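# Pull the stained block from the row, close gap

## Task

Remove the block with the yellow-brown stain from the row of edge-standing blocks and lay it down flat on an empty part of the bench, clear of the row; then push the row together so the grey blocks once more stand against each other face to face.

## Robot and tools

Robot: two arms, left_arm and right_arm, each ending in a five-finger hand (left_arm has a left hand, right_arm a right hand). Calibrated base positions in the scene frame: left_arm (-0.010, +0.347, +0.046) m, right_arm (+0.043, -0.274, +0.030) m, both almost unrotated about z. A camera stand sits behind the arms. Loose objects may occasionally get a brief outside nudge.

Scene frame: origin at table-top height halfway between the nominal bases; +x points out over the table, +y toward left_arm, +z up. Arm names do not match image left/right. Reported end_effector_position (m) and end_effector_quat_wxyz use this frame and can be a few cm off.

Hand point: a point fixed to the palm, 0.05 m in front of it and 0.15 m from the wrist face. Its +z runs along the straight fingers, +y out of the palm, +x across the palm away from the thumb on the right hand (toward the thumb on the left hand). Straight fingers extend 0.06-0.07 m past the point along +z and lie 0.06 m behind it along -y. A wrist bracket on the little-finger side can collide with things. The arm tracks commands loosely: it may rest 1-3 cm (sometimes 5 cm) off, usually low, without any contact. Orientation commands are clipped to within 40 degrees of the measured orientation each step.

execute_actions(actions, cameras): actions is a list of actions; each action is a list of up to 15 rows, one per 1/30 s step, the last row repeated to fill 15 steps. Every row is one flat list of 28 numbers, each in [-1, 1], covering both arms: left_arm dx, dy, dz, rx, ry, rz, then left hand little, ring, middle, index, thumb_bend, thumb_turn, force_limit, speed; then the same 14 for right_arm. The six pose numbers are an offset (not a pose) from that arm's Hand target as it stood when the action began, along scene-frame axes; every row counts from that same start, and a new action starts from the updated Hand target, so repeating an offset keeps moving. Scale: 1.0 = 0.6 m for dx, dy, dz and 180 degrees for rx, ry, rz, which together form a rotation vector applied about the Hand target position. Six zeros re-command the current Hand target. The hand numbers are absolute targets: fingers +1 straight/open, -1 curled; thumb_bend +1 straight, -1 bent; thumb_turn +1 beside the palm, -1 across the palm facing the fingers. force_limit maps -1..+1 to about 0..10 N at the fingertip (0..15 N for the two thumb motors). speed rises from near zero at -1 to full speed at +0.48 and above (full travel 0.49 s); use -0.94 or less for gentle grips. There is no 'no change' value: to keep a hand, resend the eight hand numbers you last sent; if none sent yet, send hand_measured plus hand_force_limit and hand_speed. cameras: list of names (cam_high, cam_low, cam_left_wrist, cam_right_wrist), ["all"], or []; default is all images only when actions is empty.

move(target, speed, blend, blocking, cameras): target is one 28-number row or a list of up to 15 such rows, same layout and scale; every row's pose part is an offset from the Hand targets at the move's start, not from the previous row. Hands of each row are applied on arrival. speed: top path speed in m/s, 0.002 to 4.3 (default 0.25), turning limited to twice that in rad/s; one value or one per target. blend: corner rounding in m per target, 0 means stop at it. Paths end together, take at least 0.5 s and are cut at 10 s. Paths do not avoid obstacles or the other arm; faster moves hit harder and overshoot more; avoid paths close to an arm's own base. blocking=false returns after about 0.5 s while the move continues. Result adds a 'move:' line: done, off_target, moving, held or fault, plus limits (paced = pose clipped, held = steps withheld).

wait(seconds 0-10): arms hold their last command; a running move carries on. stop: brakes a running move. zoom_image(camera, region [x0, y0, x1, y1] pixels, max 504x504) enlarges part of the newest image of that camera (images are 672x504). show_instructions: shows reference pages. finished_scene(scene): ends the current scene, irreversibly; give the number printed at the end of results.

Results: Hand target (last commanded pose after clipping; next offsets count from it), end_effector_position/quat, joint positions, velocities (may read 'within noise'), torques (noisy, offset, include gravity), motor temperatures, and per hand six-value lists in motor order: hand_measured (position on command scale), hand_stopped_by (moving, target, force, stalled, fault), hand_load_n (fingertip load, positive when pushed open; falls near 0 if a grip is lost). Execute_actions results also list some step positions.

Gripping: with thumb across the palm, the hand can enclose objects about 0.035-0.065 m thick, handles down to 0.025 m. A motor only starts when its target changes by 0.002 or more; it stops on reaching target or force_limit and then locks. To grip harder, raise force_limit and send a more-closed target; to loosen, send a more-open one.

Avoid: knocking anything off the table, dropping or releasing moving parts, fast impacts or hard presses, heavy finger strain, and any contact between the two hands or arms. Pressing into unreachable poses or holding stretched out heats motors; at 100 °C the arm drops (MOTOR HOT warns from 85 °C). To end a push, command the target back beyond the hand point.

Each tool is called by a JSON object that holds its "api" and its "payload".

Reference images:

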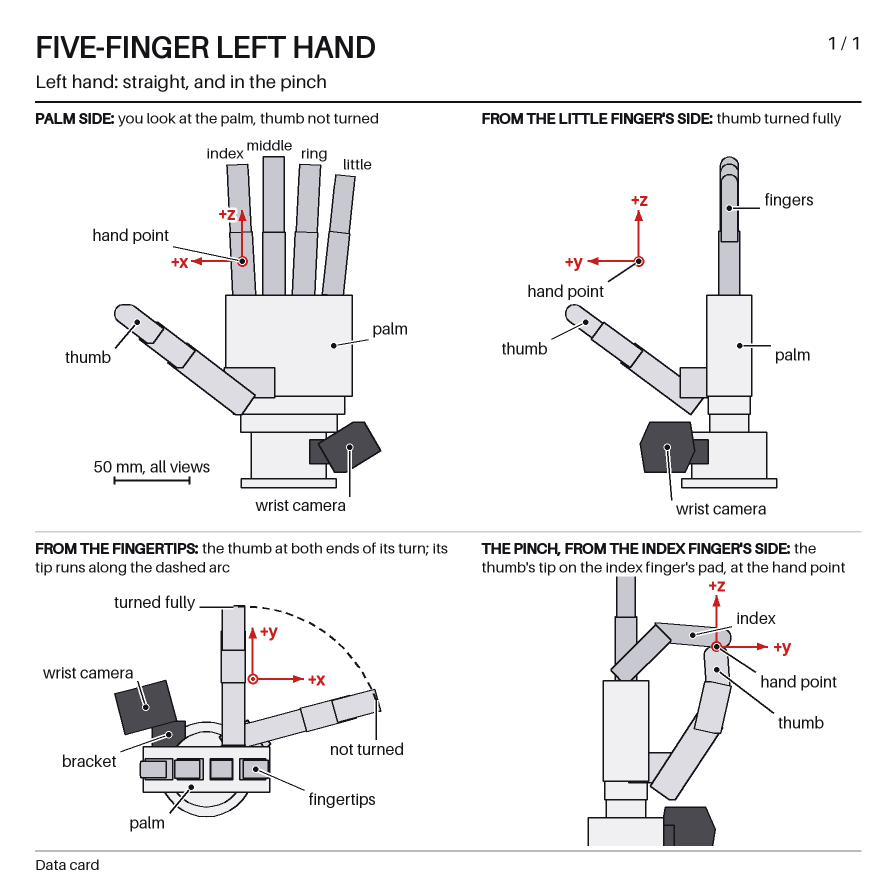

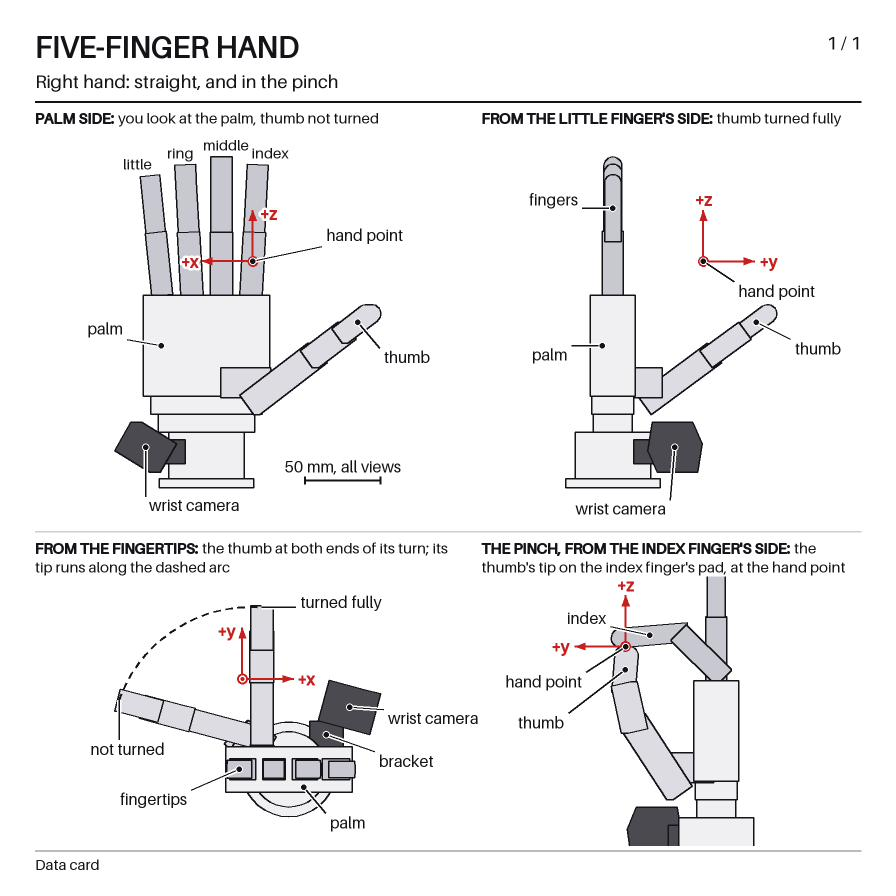

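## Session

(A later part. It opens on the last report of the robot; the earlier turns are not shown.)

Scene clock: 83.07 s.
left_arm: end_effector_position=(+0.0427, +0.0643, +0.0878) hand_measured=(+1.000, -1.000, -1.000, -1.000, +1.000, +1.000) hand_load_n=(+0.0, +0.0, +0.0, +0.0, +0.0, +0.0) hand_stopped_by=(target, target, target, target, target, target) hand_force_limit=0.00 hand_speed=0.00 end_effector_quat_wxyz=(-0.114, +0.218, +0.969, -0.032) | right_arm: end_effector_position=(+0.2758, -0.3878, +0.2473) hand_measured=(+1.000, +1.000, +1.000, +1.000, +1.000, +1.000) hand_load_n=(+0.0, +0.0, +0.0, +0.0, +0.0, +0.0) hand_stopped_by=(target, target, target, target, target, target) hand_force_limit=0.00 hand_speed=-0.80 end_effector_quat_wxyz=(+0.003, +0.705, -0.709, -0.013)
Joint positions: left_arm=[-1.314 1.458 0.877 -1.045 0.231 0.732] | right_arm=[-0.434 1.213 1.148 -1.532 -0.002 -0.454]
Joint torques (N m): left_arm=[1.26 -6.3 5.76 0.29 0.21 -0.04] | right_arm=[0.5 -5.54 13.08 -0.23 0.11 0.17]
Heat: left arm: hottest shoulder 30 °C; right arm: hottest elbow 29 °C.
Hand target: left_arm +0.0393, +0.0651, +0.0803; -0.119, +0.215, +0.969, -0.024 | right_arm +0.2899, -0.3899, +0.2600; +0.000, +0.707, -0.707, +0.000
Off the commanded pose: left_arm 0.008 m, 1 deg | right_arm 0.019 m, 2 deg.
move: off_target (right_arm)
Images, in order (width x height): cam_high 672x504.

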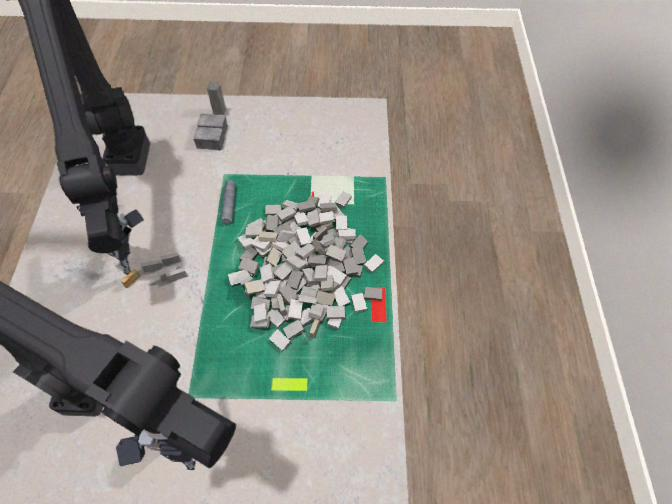

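{"api": "move", "payload": {"target": [0.0403,-0.0537,0.0125,0,0,0,1,-1,-1,-1,1,1,0,0,0,0,0,0,0,0,1,1,1,1,1,1,0,-0.8], "speed": 0.05, "cameras": ["cam_high","cam_right_wrist"]}}

{"api": "zoom_image", "payload": {"camera": "cam_high", "region": [100, 250, 170, 302]}}

{"api": "zoom_image", "payload": {"camera": "cam_right_wrist", "region": [330, 315, 430, 390]}}

Scene clock: 85.00 s.
left_arm: end_effector_position=(+0.0550, +0.0476, +0.0840) hand_measured=(+1.000, -1.000, -1.000, -1.000, +1.000, +1.000) hand_load_n=(+0.0, +0.5, +0.5, +0.0, +0.0, +0.0) hand_stopped_by=(target, target, target, target, target, target) hand_force_limit=0.00 hand_speed=0.00 end_effector_quat_wxyz=(-0.122, +0.211, +0.970, -0.019) | right_arm: end_effector_position=(+0.2758, -0.3878, +0.2473) hand_measured=(+1.000, +1.000, +1.000, +1.000, +1.000, +1.000) hand_load_n=(+0.0, +0.0, +0.0, +0.0, +0.0, +0.0) hand_stopped_by=(target, target, target, target, target, target) hand_force_limit=0.00 hand_speed=-0.80 end_effector_quat_wxyz=(+0.003, +0.705, -0.709, -0.013)
Joint positions: left_arm=[-1.293 1.537 0.945 -1.07 0.231 0.744] | right_arm=[-0.434 1.213 1.148 -1.532 -0.002 -0.454]
Joint torques (N m): left_arm=[2.55 -7.18 8.92 -0.29 0.07 0.18] | right_arm=[0.26 -5.36 13.07 -0.21 0.09 0.19]
Heat: left arm: hottest shoulder 30 °C; right arm: hottest elbow 29 °C.
Hand target: left_arm +0.0634, +0.0330, +0.0878; -0.119, +0.214, +0.969, -0.024 | right_arm +0.2899, -0.3899, +0.2600; +0.000, +0.707, -0.707, +0.000
Off the commanded pose: left_arm 0.017 m, 1 deg | right_arm 0.019 m, 2 deg.
move: off_target (left_arm, right_arm)
Images, in order (width x height): cam_high 672x504, cam_right_wrist 672x504.

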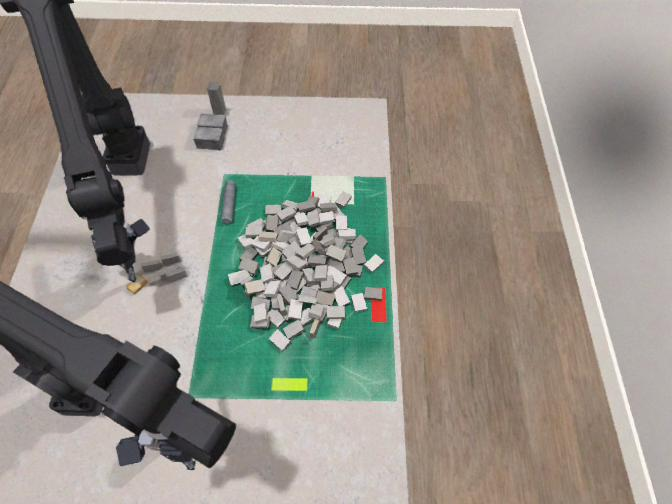

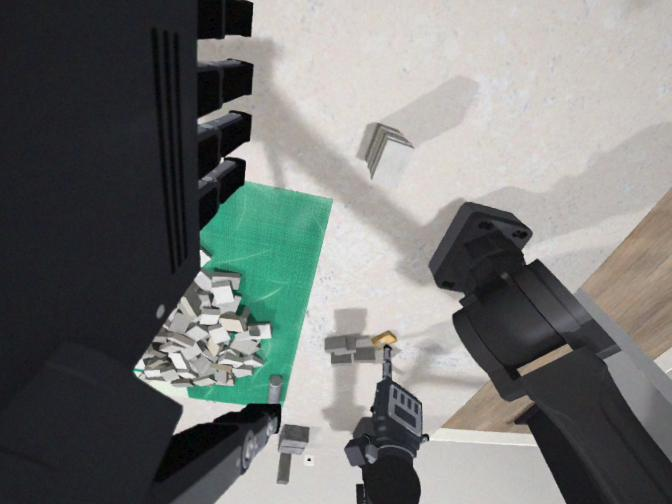

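Scaled by 7.200 from the camera's 672x504 image, which has a finer 960x720 frame.

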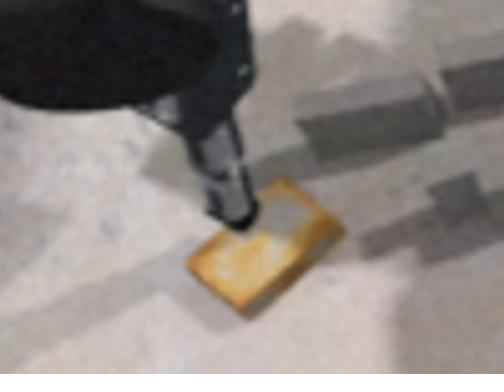

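Scaled by 5.040 from the camera's 672x504 image, which has a finer 960x720 frame.

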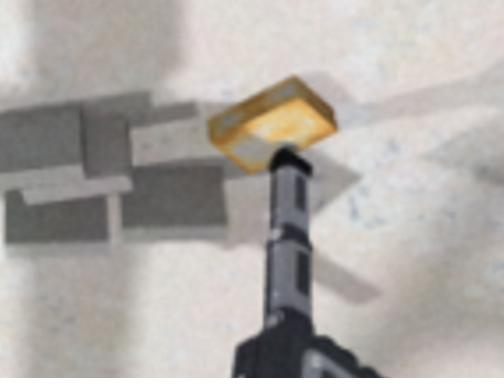

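{"api": "move", "payload": {"target": [[0,0,0.047,0,0,0,1,-1,-1,-1,1,1,0,0,0,0,0,0,0,0,1,1,1,1,1,1,0,-0.8],[0.0953,-0.0017,0.047,0,0,0,1,-1,-1,-1,1,1,0,0,0,0,0,0,0,0,1,1,1,1,1,1,0,-0.8],[0.0953,-0.0017,-0.033,0,0,0,1,-1,-1,-1,1,1,0,0,0,0,0,0,0,0,1,1,1,1,1,1,0,-0.8]], "speed": 0.12, "cameras": ["cam_high","cam_right_wrist"]}}

{"api": "zoom_image", "payload": {"camera": "cam_high", "region": [110, 250, 190, 310]}}

{"api": "zoom_image", "payload": {"camera": "cam_right_wrist", "region": [320, 315, 420, 390]}}

Scene clock: 89.40 s.
left_arm: end_effector_position=(+0.1189, +0.0303, +0.0761) hand_measured=(+1.000, -1.000, -1.000, -1.000, +1.000, +1.000) hand_load_n=(+0.0, +0.0, +0.0, +0.0, +0.0, +0.0) hand_stopped_by=(target, target, target, target, target, target) hand_force_limit=0.00 hand_speed=0.00 end_effector_quat_wxyz=(-0.115, +0.211, +0.970, -0.029) | right_arm: end_effector_position=(+0.2758, -0.3878, +0.2473) hand_measured=(+1.000, +1.000, +1.000, +1.000, +1.000, +1.000) hand_load_n=(+0.0, +0.0, +0.0, +0.0, +0.0, +0.0) hand_stopped_by=(target, target, target, target, target, target) hand_force_limit=0.00 hand_speed=-0.80 end_effector_quat_wxyz=(+0.003, +0.705, -0.709, -0.013)
Joint positions: left_arm=[-1.161 1.627 1.038 -1.075 0.218 0.875] | right_arm=[-0.434 1.213 1.148 -1.532 -0.002 -0.454]
Joint torques (N m): left_arm=[2.32 -8.82 5.79 0.24 0.14 0.23] | right_arm=[0.38 -5.6 13.08 -0.38 0.11 0.2]
Heat: left arm: hottest shoulder 30 °C; right arm: hottest elbow 30 °C.
Hand target: left_arm +0.1206, +0.0317, +0.0680; -0.119, +0.214, +0.969, -0.025 | right_arm +0.2899, -0.3899, +0.2600; +0.000, +0.707, -0.707, +0.000
Off the commanded pose: left_arm 0.008 m, 1 deg | right_arm 0.019 m, 2 deg.
move: off_target (right_arm)
Images, in order (width x height): cam_high 672x504, cam_right_wrist 672x504.

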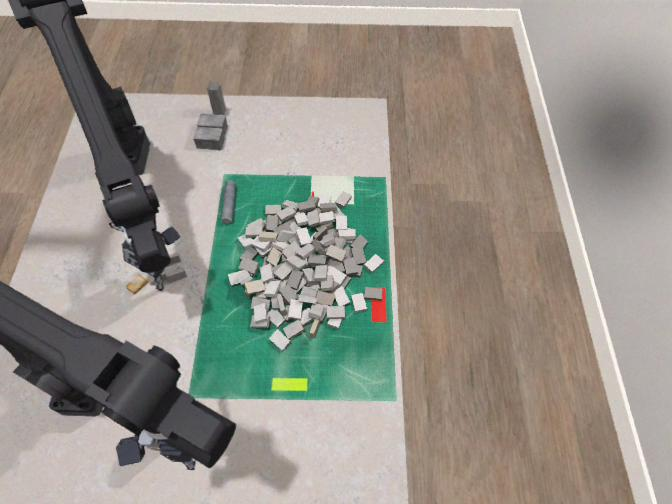

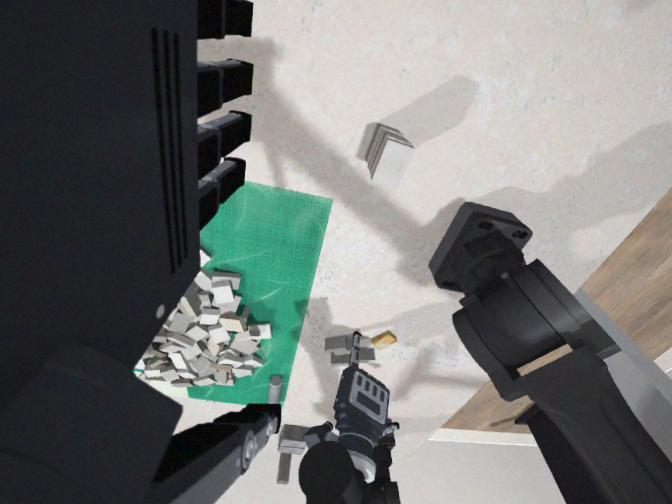

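Scaled by 6.300 from the camera's 672x504 image, which has a finer 960x720 frame.

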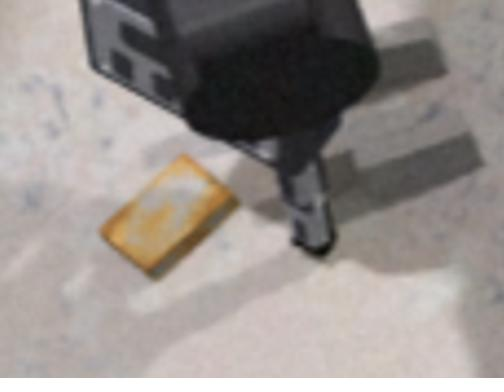

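Scaled by 5.040 from the camera's 672x504 image, which has a finer 960x720 frame.

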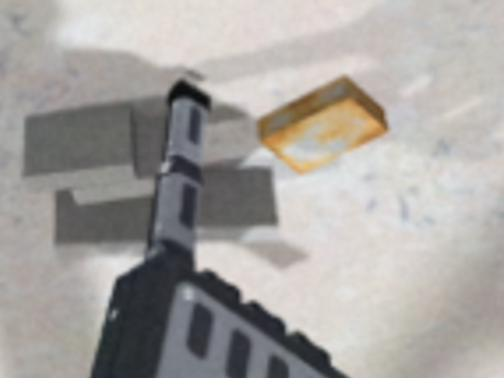

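{"api": "move", "payload": {"target": [[-0.0315,0.0255,0.008,0,0,0,1,-1,-1,-1,1,1,0,0,0,0,0,0,0,0,1,1,1,1,1,1,0,-0.8],[-0.148,-0.02,0.009,0,0,0,1,-1,-1,-1,1,1,0,0,0,0,0,0,0,0,1,1,1,1,1,1,0,-0.8]], "speed": [0.06,0.08], "cameras": ["cam_high","cam_right_wrist"]}}

{"api": "zoom_image", "payload": {"camera": "cam_high", "region": [90, 250, 190, 325]}}

{"api": "zoom_image", "payload": {"camera": "cam_right_wrist", "region": [320, 315, 420, 390]}}

Scene clock: 92.87 s.
left_arm: end_effector_position=(+0.0398, +0.0218, +0.0720) hand_measured=(+1.000, -1.000, -1.000, -1.000, +1.000, +1.000) hand_load_n=(-1.0, +0.0, +0.0, +0.0, +0.0, +0.0) hand_stopped_by=(target, target, target, target, target, target) hand_force_limit=0.00 hand_speed=0.00 end_effector_quat_wxyz=(-0.116, +0.211, +0.970, -0.019) | right_arm: end_effector_position=(+0.2758, -0.3878, +0.2473) hand_measured=(+1.000, +1.000, +1.000, +1.000, +1.000, +1.000) hand_load_n=(+0.0, +0.0, +0.0, +0.0, +0.0, +0.0) hand_stopped_by=(target, target, target, target, target, target) hand_force_limit=0.00 hand_speed=-0.80 end_effector_quat_wxyz=(+0.003, +0.705, -0.709, -0.013)
Joint positions: left_arm=[-1.353 1.598 0.984 -1.027 0.226 0.683] | right_arm=[-0.434 1.213 1.148 -1.532 -0.002 -0.454]
Joint torques (N m): left_arm=[0.73 -10.58 5.48 0.23 0.55 0] | right_arm=[0.62 -5.19 12.9 -0.21 0.06 0.18]
Heat: left arm: hottest shoulder 30 °C; right arm: hottest elbow 30 °C.
Hand target: left_arm +0.0317, +0.0198, +0.0734; -0.119, +0.215, +0.969, -0.025 | right_arm +0.2899, -0.3899, +0.2600; +0.000, +0.707, -0.707, +0.000
Off the commanded pose: left_arm 0.008 m, 1 deg | right_arm 0.019 m, 2 deg.
move: off_target (right_arm)
Images, in order (width x height): cam_high 672x504, cam_right_wrist 672x504.

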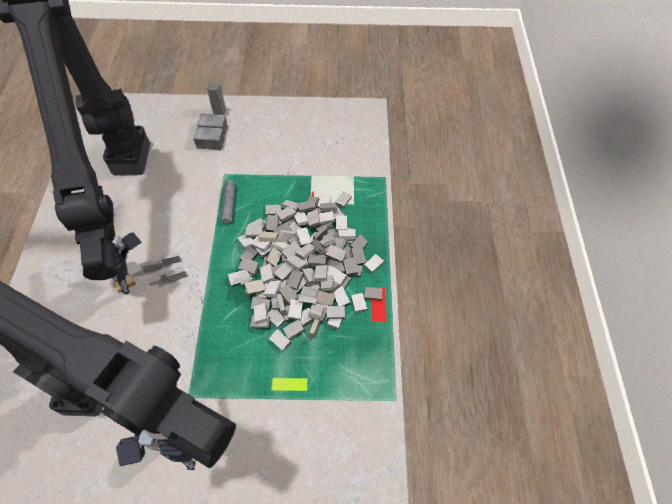

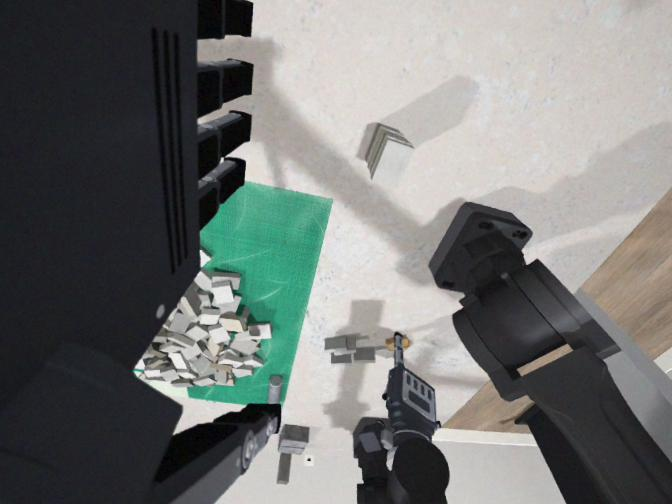

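Scaled by 5.040 from the camera's 672x504 image, which has a finer 960x720 frame.

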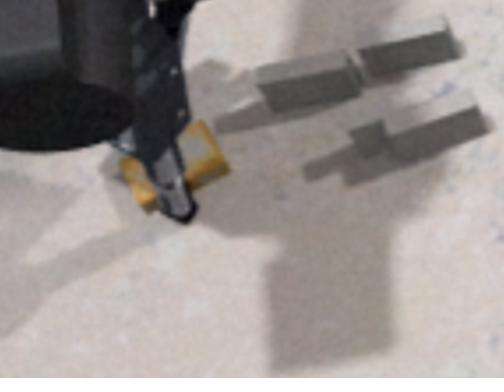

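Scaled by 5.040 from the camera's 672x504 image, which has a finer 960x720 frame.

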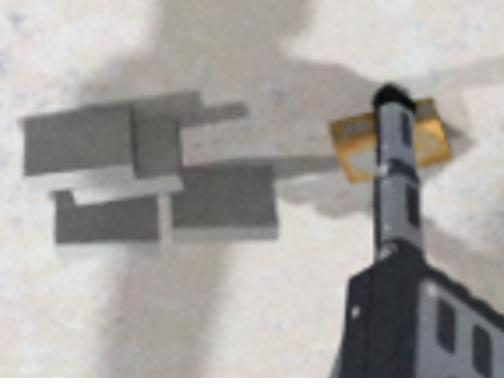

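{"api": "move", "payload": {"target": [[0.023,0.005,0,0,0,0,1,-1,-1,-1,1,1,0,0,0,0,0,0,0,0,1,1,1,1,1,1,0,-0.8],[0.023,0.005,0.075,0,0,0,1,-1,-1,-1,1,1,0,0,0,0,0,0,0,0,1,1,1,1,1,1,0,-0.8],[0.078,0.072,0.075,0,0,0,1,-1,-1,-1,1,1,0,0,0,0,0,0,0,0,1,1,1,1,1,1,0,-0.8],[0.078,0.072,-0.009,0,0,0,1,-1,-1,-1,1,1,0,0,0,0,0,0,0,0,1,1,1,1,1,1,0,-0.8]], "speed": 0.12, "cameras": ["cam_high","cam_right_wrist"]}}

{"api": "zoom_image", "payload": {"camera": "cam_high", "region": [90, 250, 190, 325]}}

{"api": "zoom_image", "payload": {"camera": "cam_right_wrist", "region": [320, 315, 420, 390]}}

Scene clock: 97.23 s.
left_arm: end_effector_position=(+0.0762, +0.0616, +0.0747) hand_measured=(+1.000, -1.000, -1.000, -1.000, +1.000, +1.000) hand_load_n=(+0.0, +0.0, +0.0, +0.0, +0.0, +0.0) hand_stopped_by=(target, target, target, target, target, target) hand_force_limit=0.00 hand_speed=0.00 end_effector_quat_wxyz=(-0.116, +0.212, +0.970, -0.029) | right_arm: end_effector_position=(+0.2758, -0.3878, +0.2473) hand_measured=(+1.000, +1.000, +1.000, +1.000, +1.000, +1.000) hand_load_n=(+0.0, +0.0, +0.0, +0.0, +0.0, +0.0) hand_stopped_by=(target, target, target, target, target, target) hand_force_limit=0.00 hand_speed=-0.80 end_effector_quat_wxyz=(+0.003, +0.705, -0.709, -0.013)
Joint positions: left_arm=[-1.229 1.522 0.904 -1.034 0.225 0.809] | right_arm=[-0.434 1.213 1.148 -1.532 -0.002 -0.454]
Joint torques (N m): left_arm=[2.61 -7.41 5.64 0.17 0.11 0.19] | right_arm=[0.03 -5.07 12.97 -0.28 0.06 0.16]
Heat: left arm: hottest shoulder 30 °C; right arm: hottest elbow 30 °C.
Hand target: left_arm +0.0786, +0.0630, +0.0680; -0.119, +0.214, +0.969, -0.025 | right_arm +0.2899, -0.3899, +0.2600; +0.000, +0.707, -0.707, +0.000
Off the commanded pose: left_arm 0.007 m, 1 deg | right_arm 0.019 m, 2 deg.
move: off_target (right_arm)
Images, in order (width x height): cam_high 672x504, cam_right_wrist 672x504.

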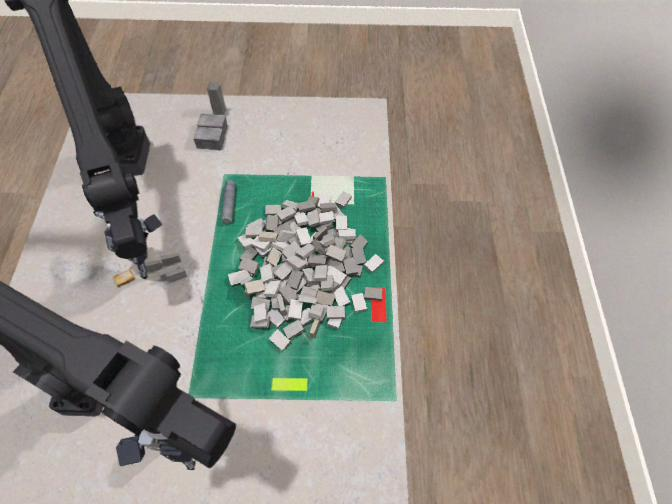

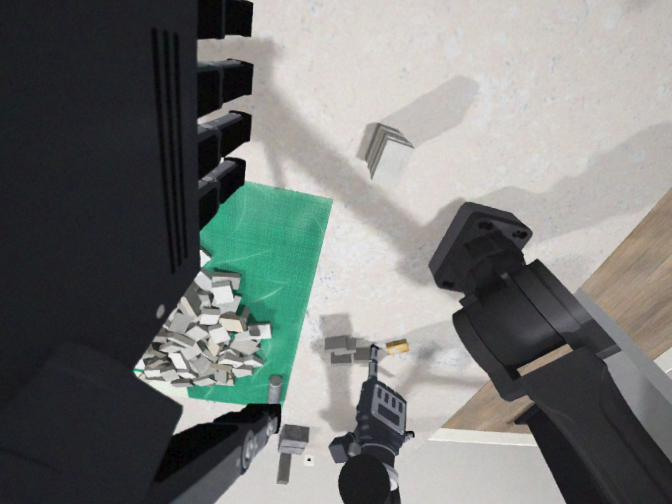

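Scaled by 5.040 from the camera's 672x504 image, which has a finer 960x720 frame.

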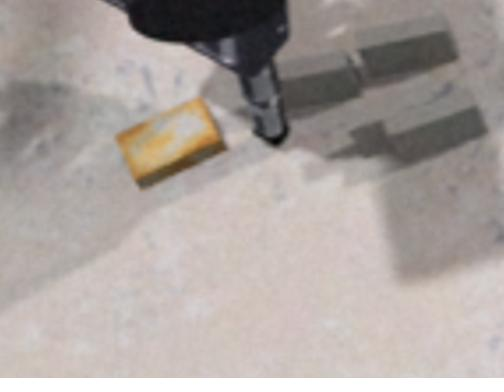

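Scaled by 5.040 from the camera's 672x504 image, which has a finer 960x720 frame.

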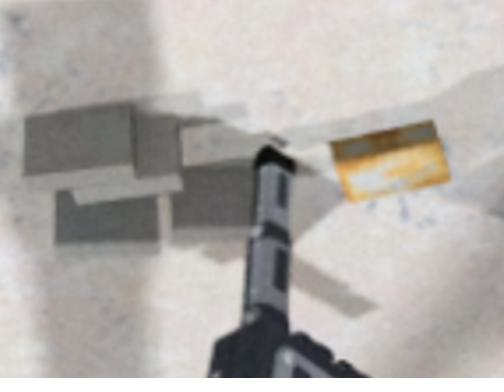

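{"api": "move", "payload": {"target": [[-0.002,0.0075,0.006,0,0,0,1,-1,-1,-1,1,1,0,0,0,0,0,0,0,0,1,1,1,1,1,1,0,-0.8],[-0.142,-0.029,0.008,0,0,0,1,-1,-1,-1,1,1,0,0,0,0,0,0,0,0,1,1,1,1,1,1,0,-0.8]], "speed": [0.06,0.08], "cameras": ["cam_high","cam_right_wrist"]}}

{"api": "zoom_image", "payload": {"camera": "cam_high", "region": [70, 240, 190, 330]}}

{"api": "zoom_image", "payload": {"camera": "cam_high", "region": [134, 247, 190, 289]}}

{"api": "zoom_image", "payload": {"camera": "cam_right_wrist", "region": [316, 330, 386, 382]}}

Scene clock: 100.43 s.
left_arm: end_effector_position=(+0.0005, +0.0464, +0.0713) hand_measured=(+1.000, -1.000, -1.000, -1.000, +1.000, +1.000) hand_load_n=(-0.5, +0.0, +0.0, +0.0, +0.0, +0.0) hand_stopped_by=(target, target, target, target, target, target) hand_force_limit=0.00 hand_speed=0.00 end_effector_quat_wxyz=(-0.117, +0.212, +0.970, -0.018) | right_arm: end_effector_position=(+0.2758, -0.3878, +0.2473) hand_measured=(+1.000, +1.000, +1.000, +1.000, +1.000, +1.000) hand_load_n=(+0.0, +0.0, +0.0, +0.0, +0.0, +0.0) hand_stopped_by=(target, target, target, target, target, target) hand_force_limit=0.00 hand_speed=-0.80 end_effector_quat_wxyz=(+0.003, +0.705, -0.709, -0.013)
Joint positions: left_arm=[-1.438 1.521 0.889 -0.991 0.231 0.596] | right_arm=[-0.434 1.213 1.148 -1.532 -0.002 -0.454]
Joint torques (N m): left_arm=[0.91 -9.99 5.48 0.17 0.45 -0.02] | right_arm=[0.5 -5.36 13.01 -0.25 0.12 0.17]
Heat: left arm: hottest shoulder 30 °C; right arm: hottest elbow 30 °C.
Hand target: left_arm -0.0066, +0.0457, +0.0728; -0.119, +0.214, +0.969, -0.024 | right_arm +0.2899, -0.3899, +0.2600; +0.000, +0.707, -0.707, +0.000
Off the commanded pose: left_arm 0.007 m, 1 deg | right_arm 0.019 m, 2 deg.
move: off_target (right_arm)
Images, in order (width x height): cam_high 672x504, cam_right_wrist 672x504.

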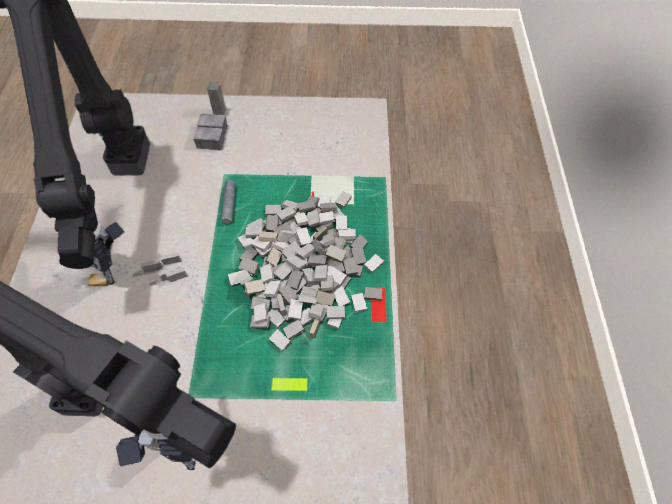

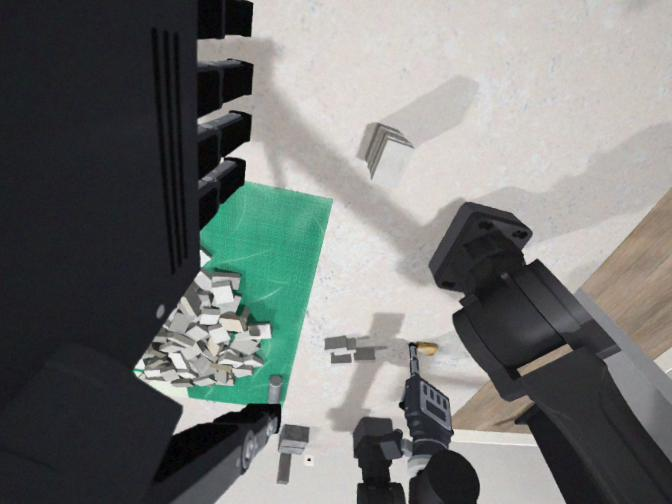

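Scaled by 4.200 from the camera's 672x504 image, which has a finer 960x720 frame.

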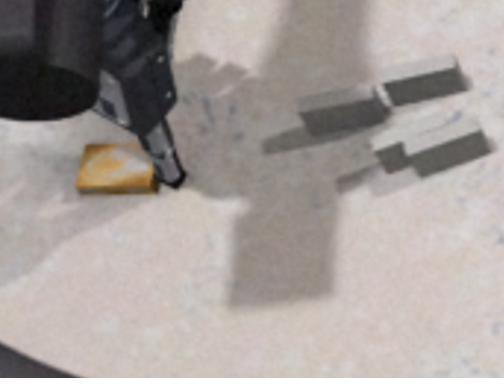

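Scaled by 9.000 from the camera's 672x504 image, which has a finer 960x720 frame.

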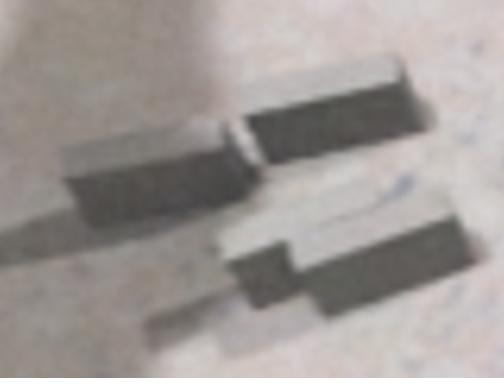

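Scaled by 7.200 from the camera's 672x504 image, which has a finer 960x720 frame.

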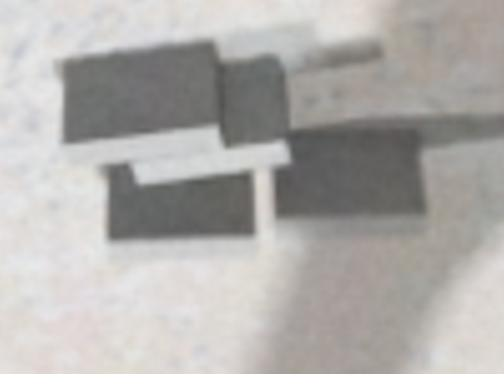

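{"api": "move", "payload": {"target": [[0.027,0,0,0,0,0,1,-1,-1,-1,1,1,0,0,0,0,0,0,0,0,1,1,1,1,1,1,0,-0.8],[0.027,0,0.075,0,0,0,1,-1,-1,-1,1,1,0,0,0,0,0,0,0,0,1,1,1,1,1,1,0,-0.8],[0.2027,-0.0345,0.075,0,0,0,1,-1,-1,-1,1,1,0,0,0,0,0,0,0,0,1,1,1,1,1,1,0,-0.8],[0.1868,0.0063,0.075,0,0,0,1,-1,-1,-1,1,1,0,0,0,0,0,0,0,0,1,1,1,1,1,1,0,-0.8],[0.1868,0.0063,-0.0072,0,0,0,1,-1,-1,-1,1,1,0,0,0,0,0,0,0,0,1,1,1,1,1,1,0,-0.8]], "speed": 0.15, "blend": [0,0.005,0.01,0,0], "cameras": ["cam_high","cam_right_wrist"]}}

{"api": "zoom_image", "payload": {"camera": "cam_high", "region": [130, 245, 200, 297]}}

{"api": "zoom_image", "payload": {"camera": "cam_right_wrist", "region": [316, 330, 386, 382]}}

Scene clock: 107.53 s.
left_arm: end_effector_position=(+0.1034, +0.0478, +0.0758) hand_measured=(+1.000, -1.000, -1.000, -1.000, +1.000, +1.000) hand_load_n=(+0.0, +0.0, +0.0, +0.0, +0.0, -0.5) hand_stopped_by=(target, target, target, target, target, target) hand_force_limit=0.00 hand_speed=0.00 end_effector_quat_wxyz=(-0.115, +0.212, +0.970, -0.029) | right_arm: end_effector_position=(+0.2758, -0.3878, +0.2473) hand_measured=(+1.000, +1.000, +1.000, +1.000, +1.000, +1.000) hand_load_n=(+0.0, +0.0, +0.0, +0.0, +0.0, +0.0) hand_stopped_by=(target, target, target, target, target, target) hand_force_limit=0.00 hand_speed=-0.80 end_effector_quat_wxyz=(+0.003, +0.705, -0.709, -0.013)
Joint positions: left_arm=[-1.178 1.576 0.972 -1.059 0.219 0.86] | right_arm=[-0.434 1.213 1.148 -1.532 -0.002 -0.454]
Joint torques (N m): left_arm=[2.55 -8.29 5.74 0.01 0.12 0.19] | right_arm=[0.62 -5.48 13.05 -0.29 0.06 0.21]
Heat: left arm: hottest shoulder 30 °C; right arm: hottest elbow 30 °C.
Hand target: left_arm +0.1055, +0.0495, +0.0684; -0.119, +0.214, +0.969, -0.024 | right_arm +0.2899, -0.3899, +0.2600; +0.000, +0.707, -0.707, +0.000
Off the commanded pose: left_arm 0.008 m, 1 deg | right_arm 0.019 m, 2 deg.
move: off_target (right_arm)
Images, in order (width x height): cam_high 672x504, cam_right_wrist 672x504.

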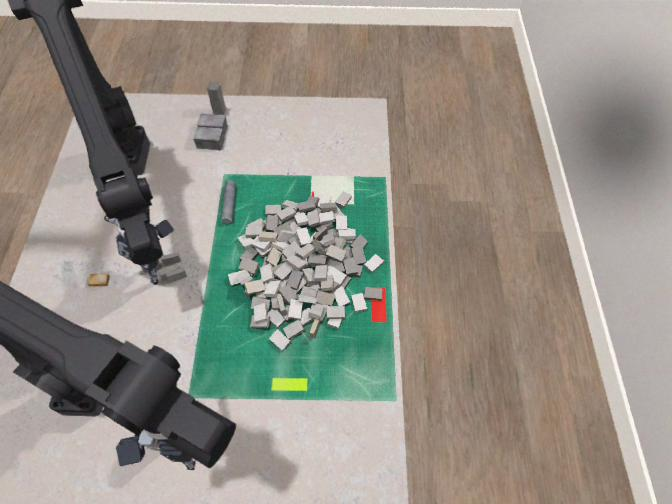

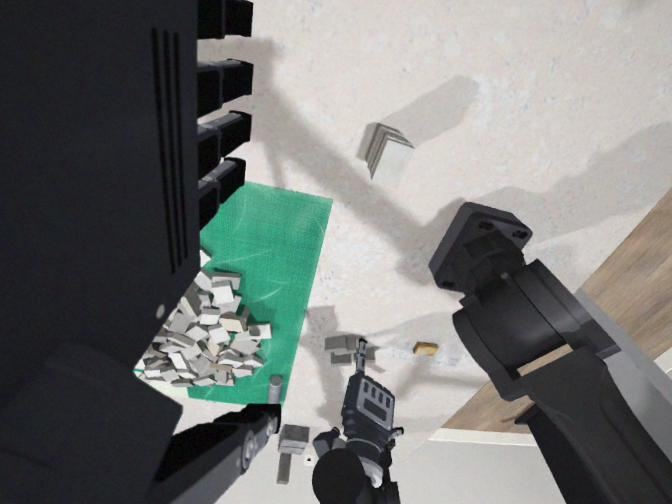

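Scaled by 7.200 from the camera's 672x504 image, which has a finer 960x720 frame.

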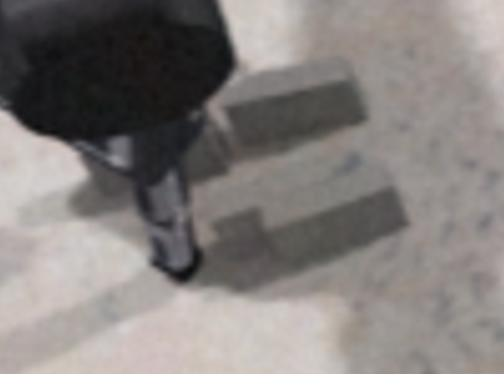

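Scaled by 7.200 from the camera's 672x504 image, which has a finer 960x720 frame.

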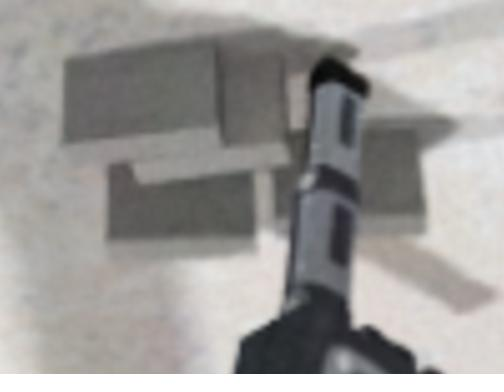

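{"api": "wait", "payload": {"seconds": 0.1, "cameras": ["cam_high"]}}

Scene clock: 109.57 s.
left_arm: end_effector_position=(+0.1034, +0.0478, +0.0758) hand_measured=(+1.000, -1.000, -1.000, -1.000, +1.000, +1.000) hand_load_n=(+0.0, +0.0, +0.0, +0.0, +0.0, +0.0) hand_stopped_by=(target, target, target, target, target, target) hand_force_limit=0.00 hand_speed=0.00 end_effector_quat_wxyz=(-0.115, +0.212, +0.970, -0.029) | right_arm: end_effector_position=(+0.2758, -0.3878, +0.2473) hand_measured=(+1.000, +1.000, +1.000, +1.000, +1.000, +1.000) hand_load_n=(+0.0, +0.0, +0.0, +0.0, +0.0, +0.0) hand_stopped_by=(target, target, target, target, target, target) hand_force_limit=0.00 hand_speed=-0.80 end_effector_quat_wxyz=(+0.003, +0.705, -0.709, -0.013)
Joint positions: left_arm=[-1.178 1.576 0.972 -1.059 0.219 0.86] | right_arm=[-0.434 1.213 1.148 -1.532 -0.002 -0.454]
Joint torques (N m): left_arm=[2.2 -8.23 5.67 0.2 0.11 0.19] | right_arm=[0.38 -5.36 12.88 -0.14 0.06 0.19]
Heat: left arm: hottest shoulder 30 °C; right arm: hottest elbow 30 °C.
Hand target: left_arm +0.1055, +0.0495, +0.0685; -0.119, +0.214, +0.969, -0.024 | right_arm +0.2899, -0.3899, +0.2600; +0.000, +0.707, -0.707, +0.000
Off the commanded pose: left_arm 0.008 m, 1 deg | right_arm 0.019 m, 2 deg.
wait: 0.10 s; at rest from the start
Images, in order (width x height): cam_high 672x504.

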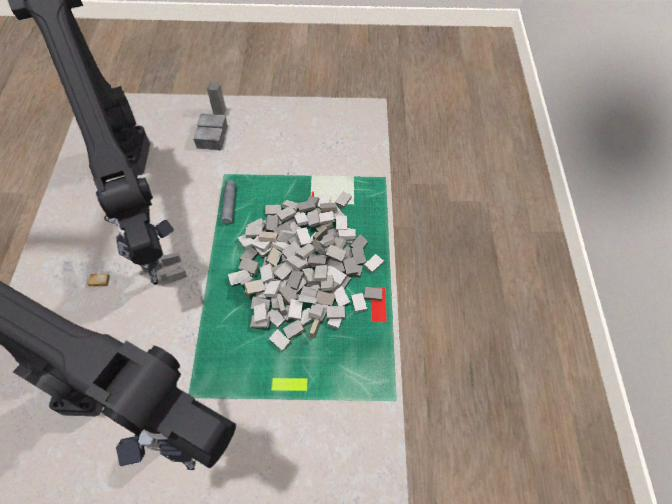

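{"api": "zoom_image", "payload": {"camera": "cam_high", "region": [134, 236, 204, 306]}}

{"api": "execute_actions", "payload": {"actions": [], "cameras": ["cam_right_wrist", "cam_low"]}}

Scaled by 7.200 from the camera's 672x504 image, which has a finer 960x720 frame.

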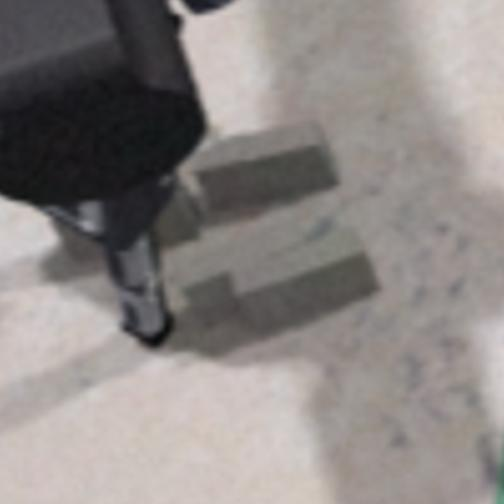

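Scene clock: 109.70 s.
left_arm: end_effector_position=(+0.1034, +0.0478, +0.0758) hand_measured=(+1.000, -1.000, -1.000, -1.000, +1.000, +1.000) hand_load_n=(+0.0, +0.0, +0.0, +0.0, +0.0, +0.0) hand_stopped_by=(target, target, target, target, target, target) hand_force_limit=0.00 hand_speed=0.00 end_effector_quat_wxyz=(-0.115, +0.212, +0.970, -0.029) | right_arm: end_effector_position=(+0.2758, -0.3878, +0.2473) hand_measured=(+1.000, +1.000, +1.000, +1.000, +1.000, +1.000) hand_load_n=(+0.0, +0.0, +0.0, +0.0, +0.0, +0.0) hand_stopped_by=(target, target, target, target, target, target) hand_force_limit=0.00 hand_speed=-0.80 end_effector_quat_wxyz=(+0.003, +0.705, -0.709, -0.013)
Joint positions: left_arm=[-1.178 1.576 0.972 -1.059 0.219 0.86] | right_arm=[-0.434 1.213 1.148 -1.532 -0.002 -0.454]
Joint velocities: within noise
Joint torques (N m): left_arm=[2.49 -8.29 5.75 0.1 0.11 0.2] | right_arm=[0.79 -5.13 13.03 -0.21 0.1 0.17]
Motor temperatures (°C): left_arm=[26 30 30 24 28 25] | right_arm=[26 26 30 25 26 24]
Heat: left arm: hottest shoulder 30 °C; right arm: hottest elbow 30 °C.
Hand target: left_arm +0.1055, +0.0495, +0.0685; -0.119, +0.214, +0.969, -0.024 | right_arm +0.2899, -0.3899, +0.2600; +0.000, +0.707, -0.707, +0.000
Off the commanded pose: left_arm 0.008 m, 1 deg | right_arm 0.019 m, 2 deg.
Images, in order (width x height): cam_low 672x504, cam_right_wrist 672x504.

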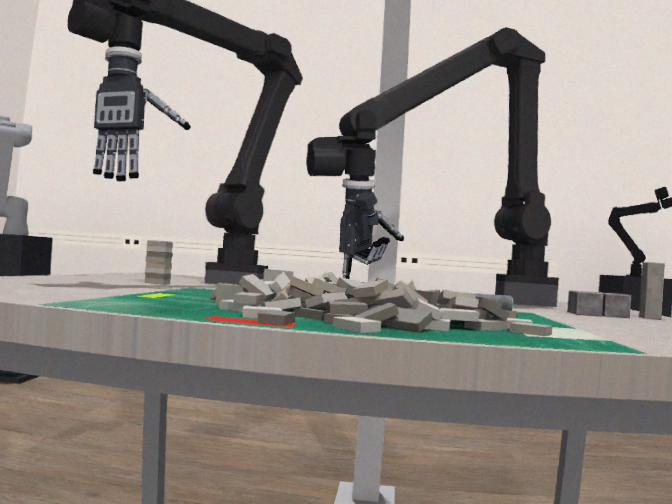

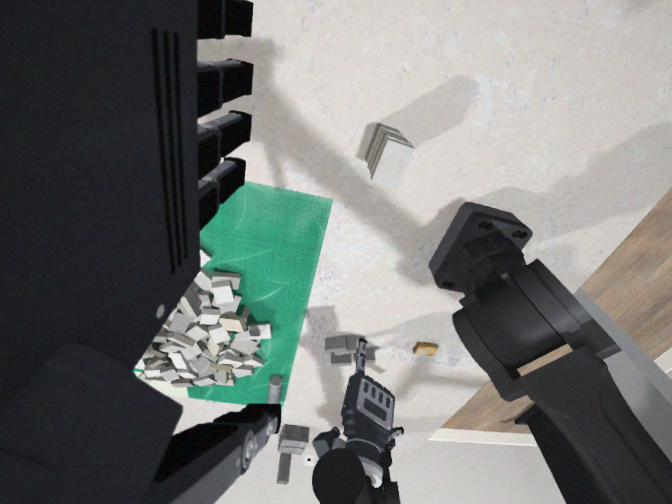

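{"api": "move", "payload": {"target": [[0.0255, 0.01, 0.008, 0,0,0, 1,-1,-1,-1,1,1,0,0, 0,0,0,0,0,0,1,1,1,1,1,1,0,-0.8],[0.046, 0.018, 0.008, 0,0,0, 1,-1,-1,-1,1,1,0,0, 0,0,0,0,0,0,1,1,1,1,1,1,0,-0.8]], "speed": 0.05, "blend": [0.005, 0], "cameras": ["cam_high"]}}

{"api": "zoom_image", "payload": {"camera": "cam_high", "region": [134, 236, 204, 306]}}

Scene clock: 111.43 s.
left_arm: end_effector_position=(+0.1275, +0.0604, +0.0758) hand_measured=(+1.000, -1.000, -1.000, -1.000, +1.000, +1.000) hand_load_n=(+0.0, +0.0, +0.0, +0.0, +0.0, +0.0) hand_stopped_by=(target, target, target, target, target, target) hand_force_limit=0.00 hand_speed=0.00 end_effector_quat_wxyz=(-0.116, +0.214, +0.969, -0.030) | right_arm: end_effector_position=(+0.2758, -0.3878, +0.2473) hand_measured=(+1.000, +1.000, +1.000, +1.000, +1.000, +1.000) hand_load_n=(+0.0, +0.0, +0.0, -0.5, +0.0, +0.0) hand_stopped_by=(target, target, target, target, target, target) hand_force_limit=0.00 hand_speed=-0.80 end_effector_quat_wxyz=(+0.003, +0.705, -0.709, -0.013)
Joint positions: left_arm=[-1.11 1.576 0.972 -1.073 0.216 0.935] | right_arm=[-0.434 1.213 1.148 -1.532 -0.002 -0.454]
Joint torques (N m): left_arm=[3.08 -8.47 6.89 -0.43 -0.08 0.19] | right_arm=[0.85 -5.71 13.26 -0.32 0.08 0.17]
Heat: left arm: hottest shoulder 30 °C; right arm: hottest elbow 30 °C.
Hand target: left_arm +0.1331, +0.0603, +0.0732; -0.119, +0.214, +0.969, -0.024 | right_arm +0.2899, -0.3899, +0.2600; +0.000, +0.707, -0.707, +0.000
Off the commanded pose: left_arm 0.006 m, 1 deg | right_arm 0.019 m, 2 deg.
move: off_target (right_arm)
Images, in order (width x height): cam_high 672x504.

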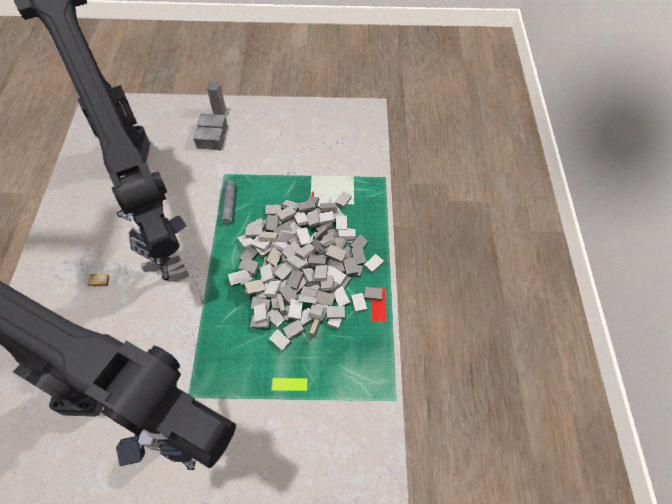

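Scaled by 7.200 from the camera's 672x504 image, which has a finer 960x720 frame.

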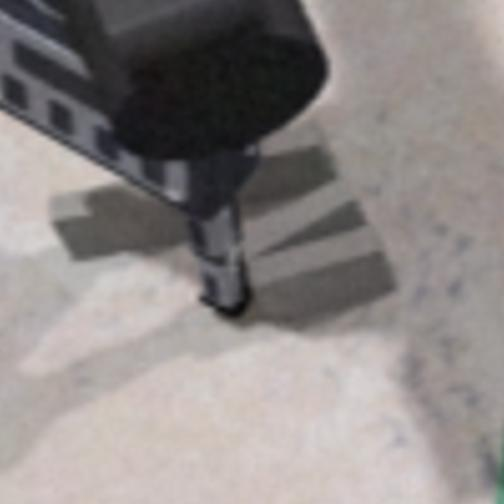

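{"api": "move", "payload": {"target": [[-0.025, -0.008, 0.005, 0,0,0, 1,-1,-1,-1,1,1,0,0, 0,0,0,0,0,0,1,1,1,1,1,1,0,-0.8],[-0.025, -0.008, 0.09, 0,0,0, 1,-1,-1,-1,1,1,0,0, 0,0,0,0,0,0,1,1,1,1,1,1,0,-0.8],[-0.025, 0.06, 0.09, 0,0,0, 1,-1,-1,-1,1,1,0,0, 0,0,0,0,0,0,1,1,1,1,1,1,0,-0.8]], "speed": [0.06, 0.1, 0.12], "blend": [0, 0.01, 0], "cameras": ["cam_high"]}}

{"api": "zoom_image", "payload": {"camera": "cam_high", "region": [134, 236, 204, 306]}}

Scene clock: 114.63 s.
left_arm: end_effector_position=(+0.1167, +0.0924, +0.1236) hand_measured=(+1.000, -1.000, -1.000, -1.000, +1.000, +1.000) hand_load_n=(+0.0, +0.0, +0.0, +0.0, +0.0, +0.0) hand_stopped_by=(target, target, target, target, target, target) hand_force_limit=0.00 hand_speed=0.00 end_effector_quat_wxyz=(-0.121, +0.211, +0.970, -0.022) | right_arm: end_effector_position=(+0.2758, -0.3878, +0.2473) hand_measured=(+1.000, +1.000, +1.000, +1.000, +1.000, +1.000) hand_load_n=(+0.0, +0.0, +0.0, +0.0, +0.0, +0.0) hand_stopped_by=(target, target, target, target, target, target) hand_force_limit=0.00 hand_speed=-0.80 end_effector_quat_wxyz=(+0.003, +0.705, -0.709, -0.013)
Joint positions: left_arm=[-1.095 1.44 0.958 -1.217 0.211 0.945] | right_arm=[-0.434 1.213 1.148 -1.532 -0.002 -0.454]
Joint torques (N m): left_arm=[2.49 -9.35 6.13 -0.4 -0.01 0.18] | right_arm=[0.5 -5.42 13.09 -0.42 0.08 0.19]
Heat: left arm: hottest shoulder 30 °C; right arm: hottest elbow 30 °C.
Hand target: left_arm +0.1181, +0.0961, +0.1272; -0.119, +0.214, +0.969, -0.025 | right_arm +0.2899, -0.3899, +0.2600; +0.000, +0.707, -0.707, +0.000
Off the commanded pose: left_arm 0.006 m, 1 deg | right_arm 0.019 m, 2 deg.
move: off_target (right_arm)
Images, in order (width x height): cam_high 672x504.

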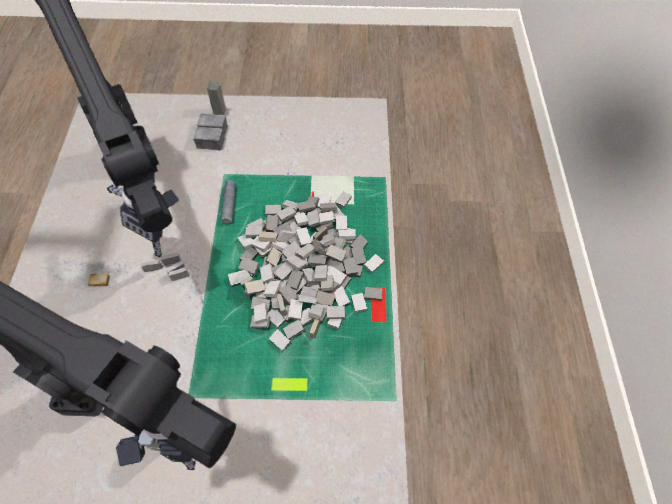

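Scaled by 7.200 from the camera's 672x504 image, which has a finer 960x720 frame.

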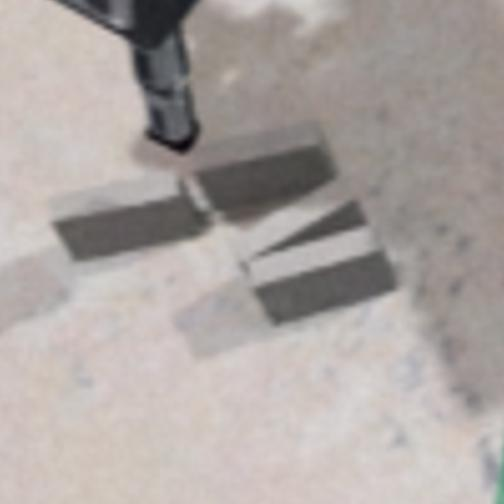

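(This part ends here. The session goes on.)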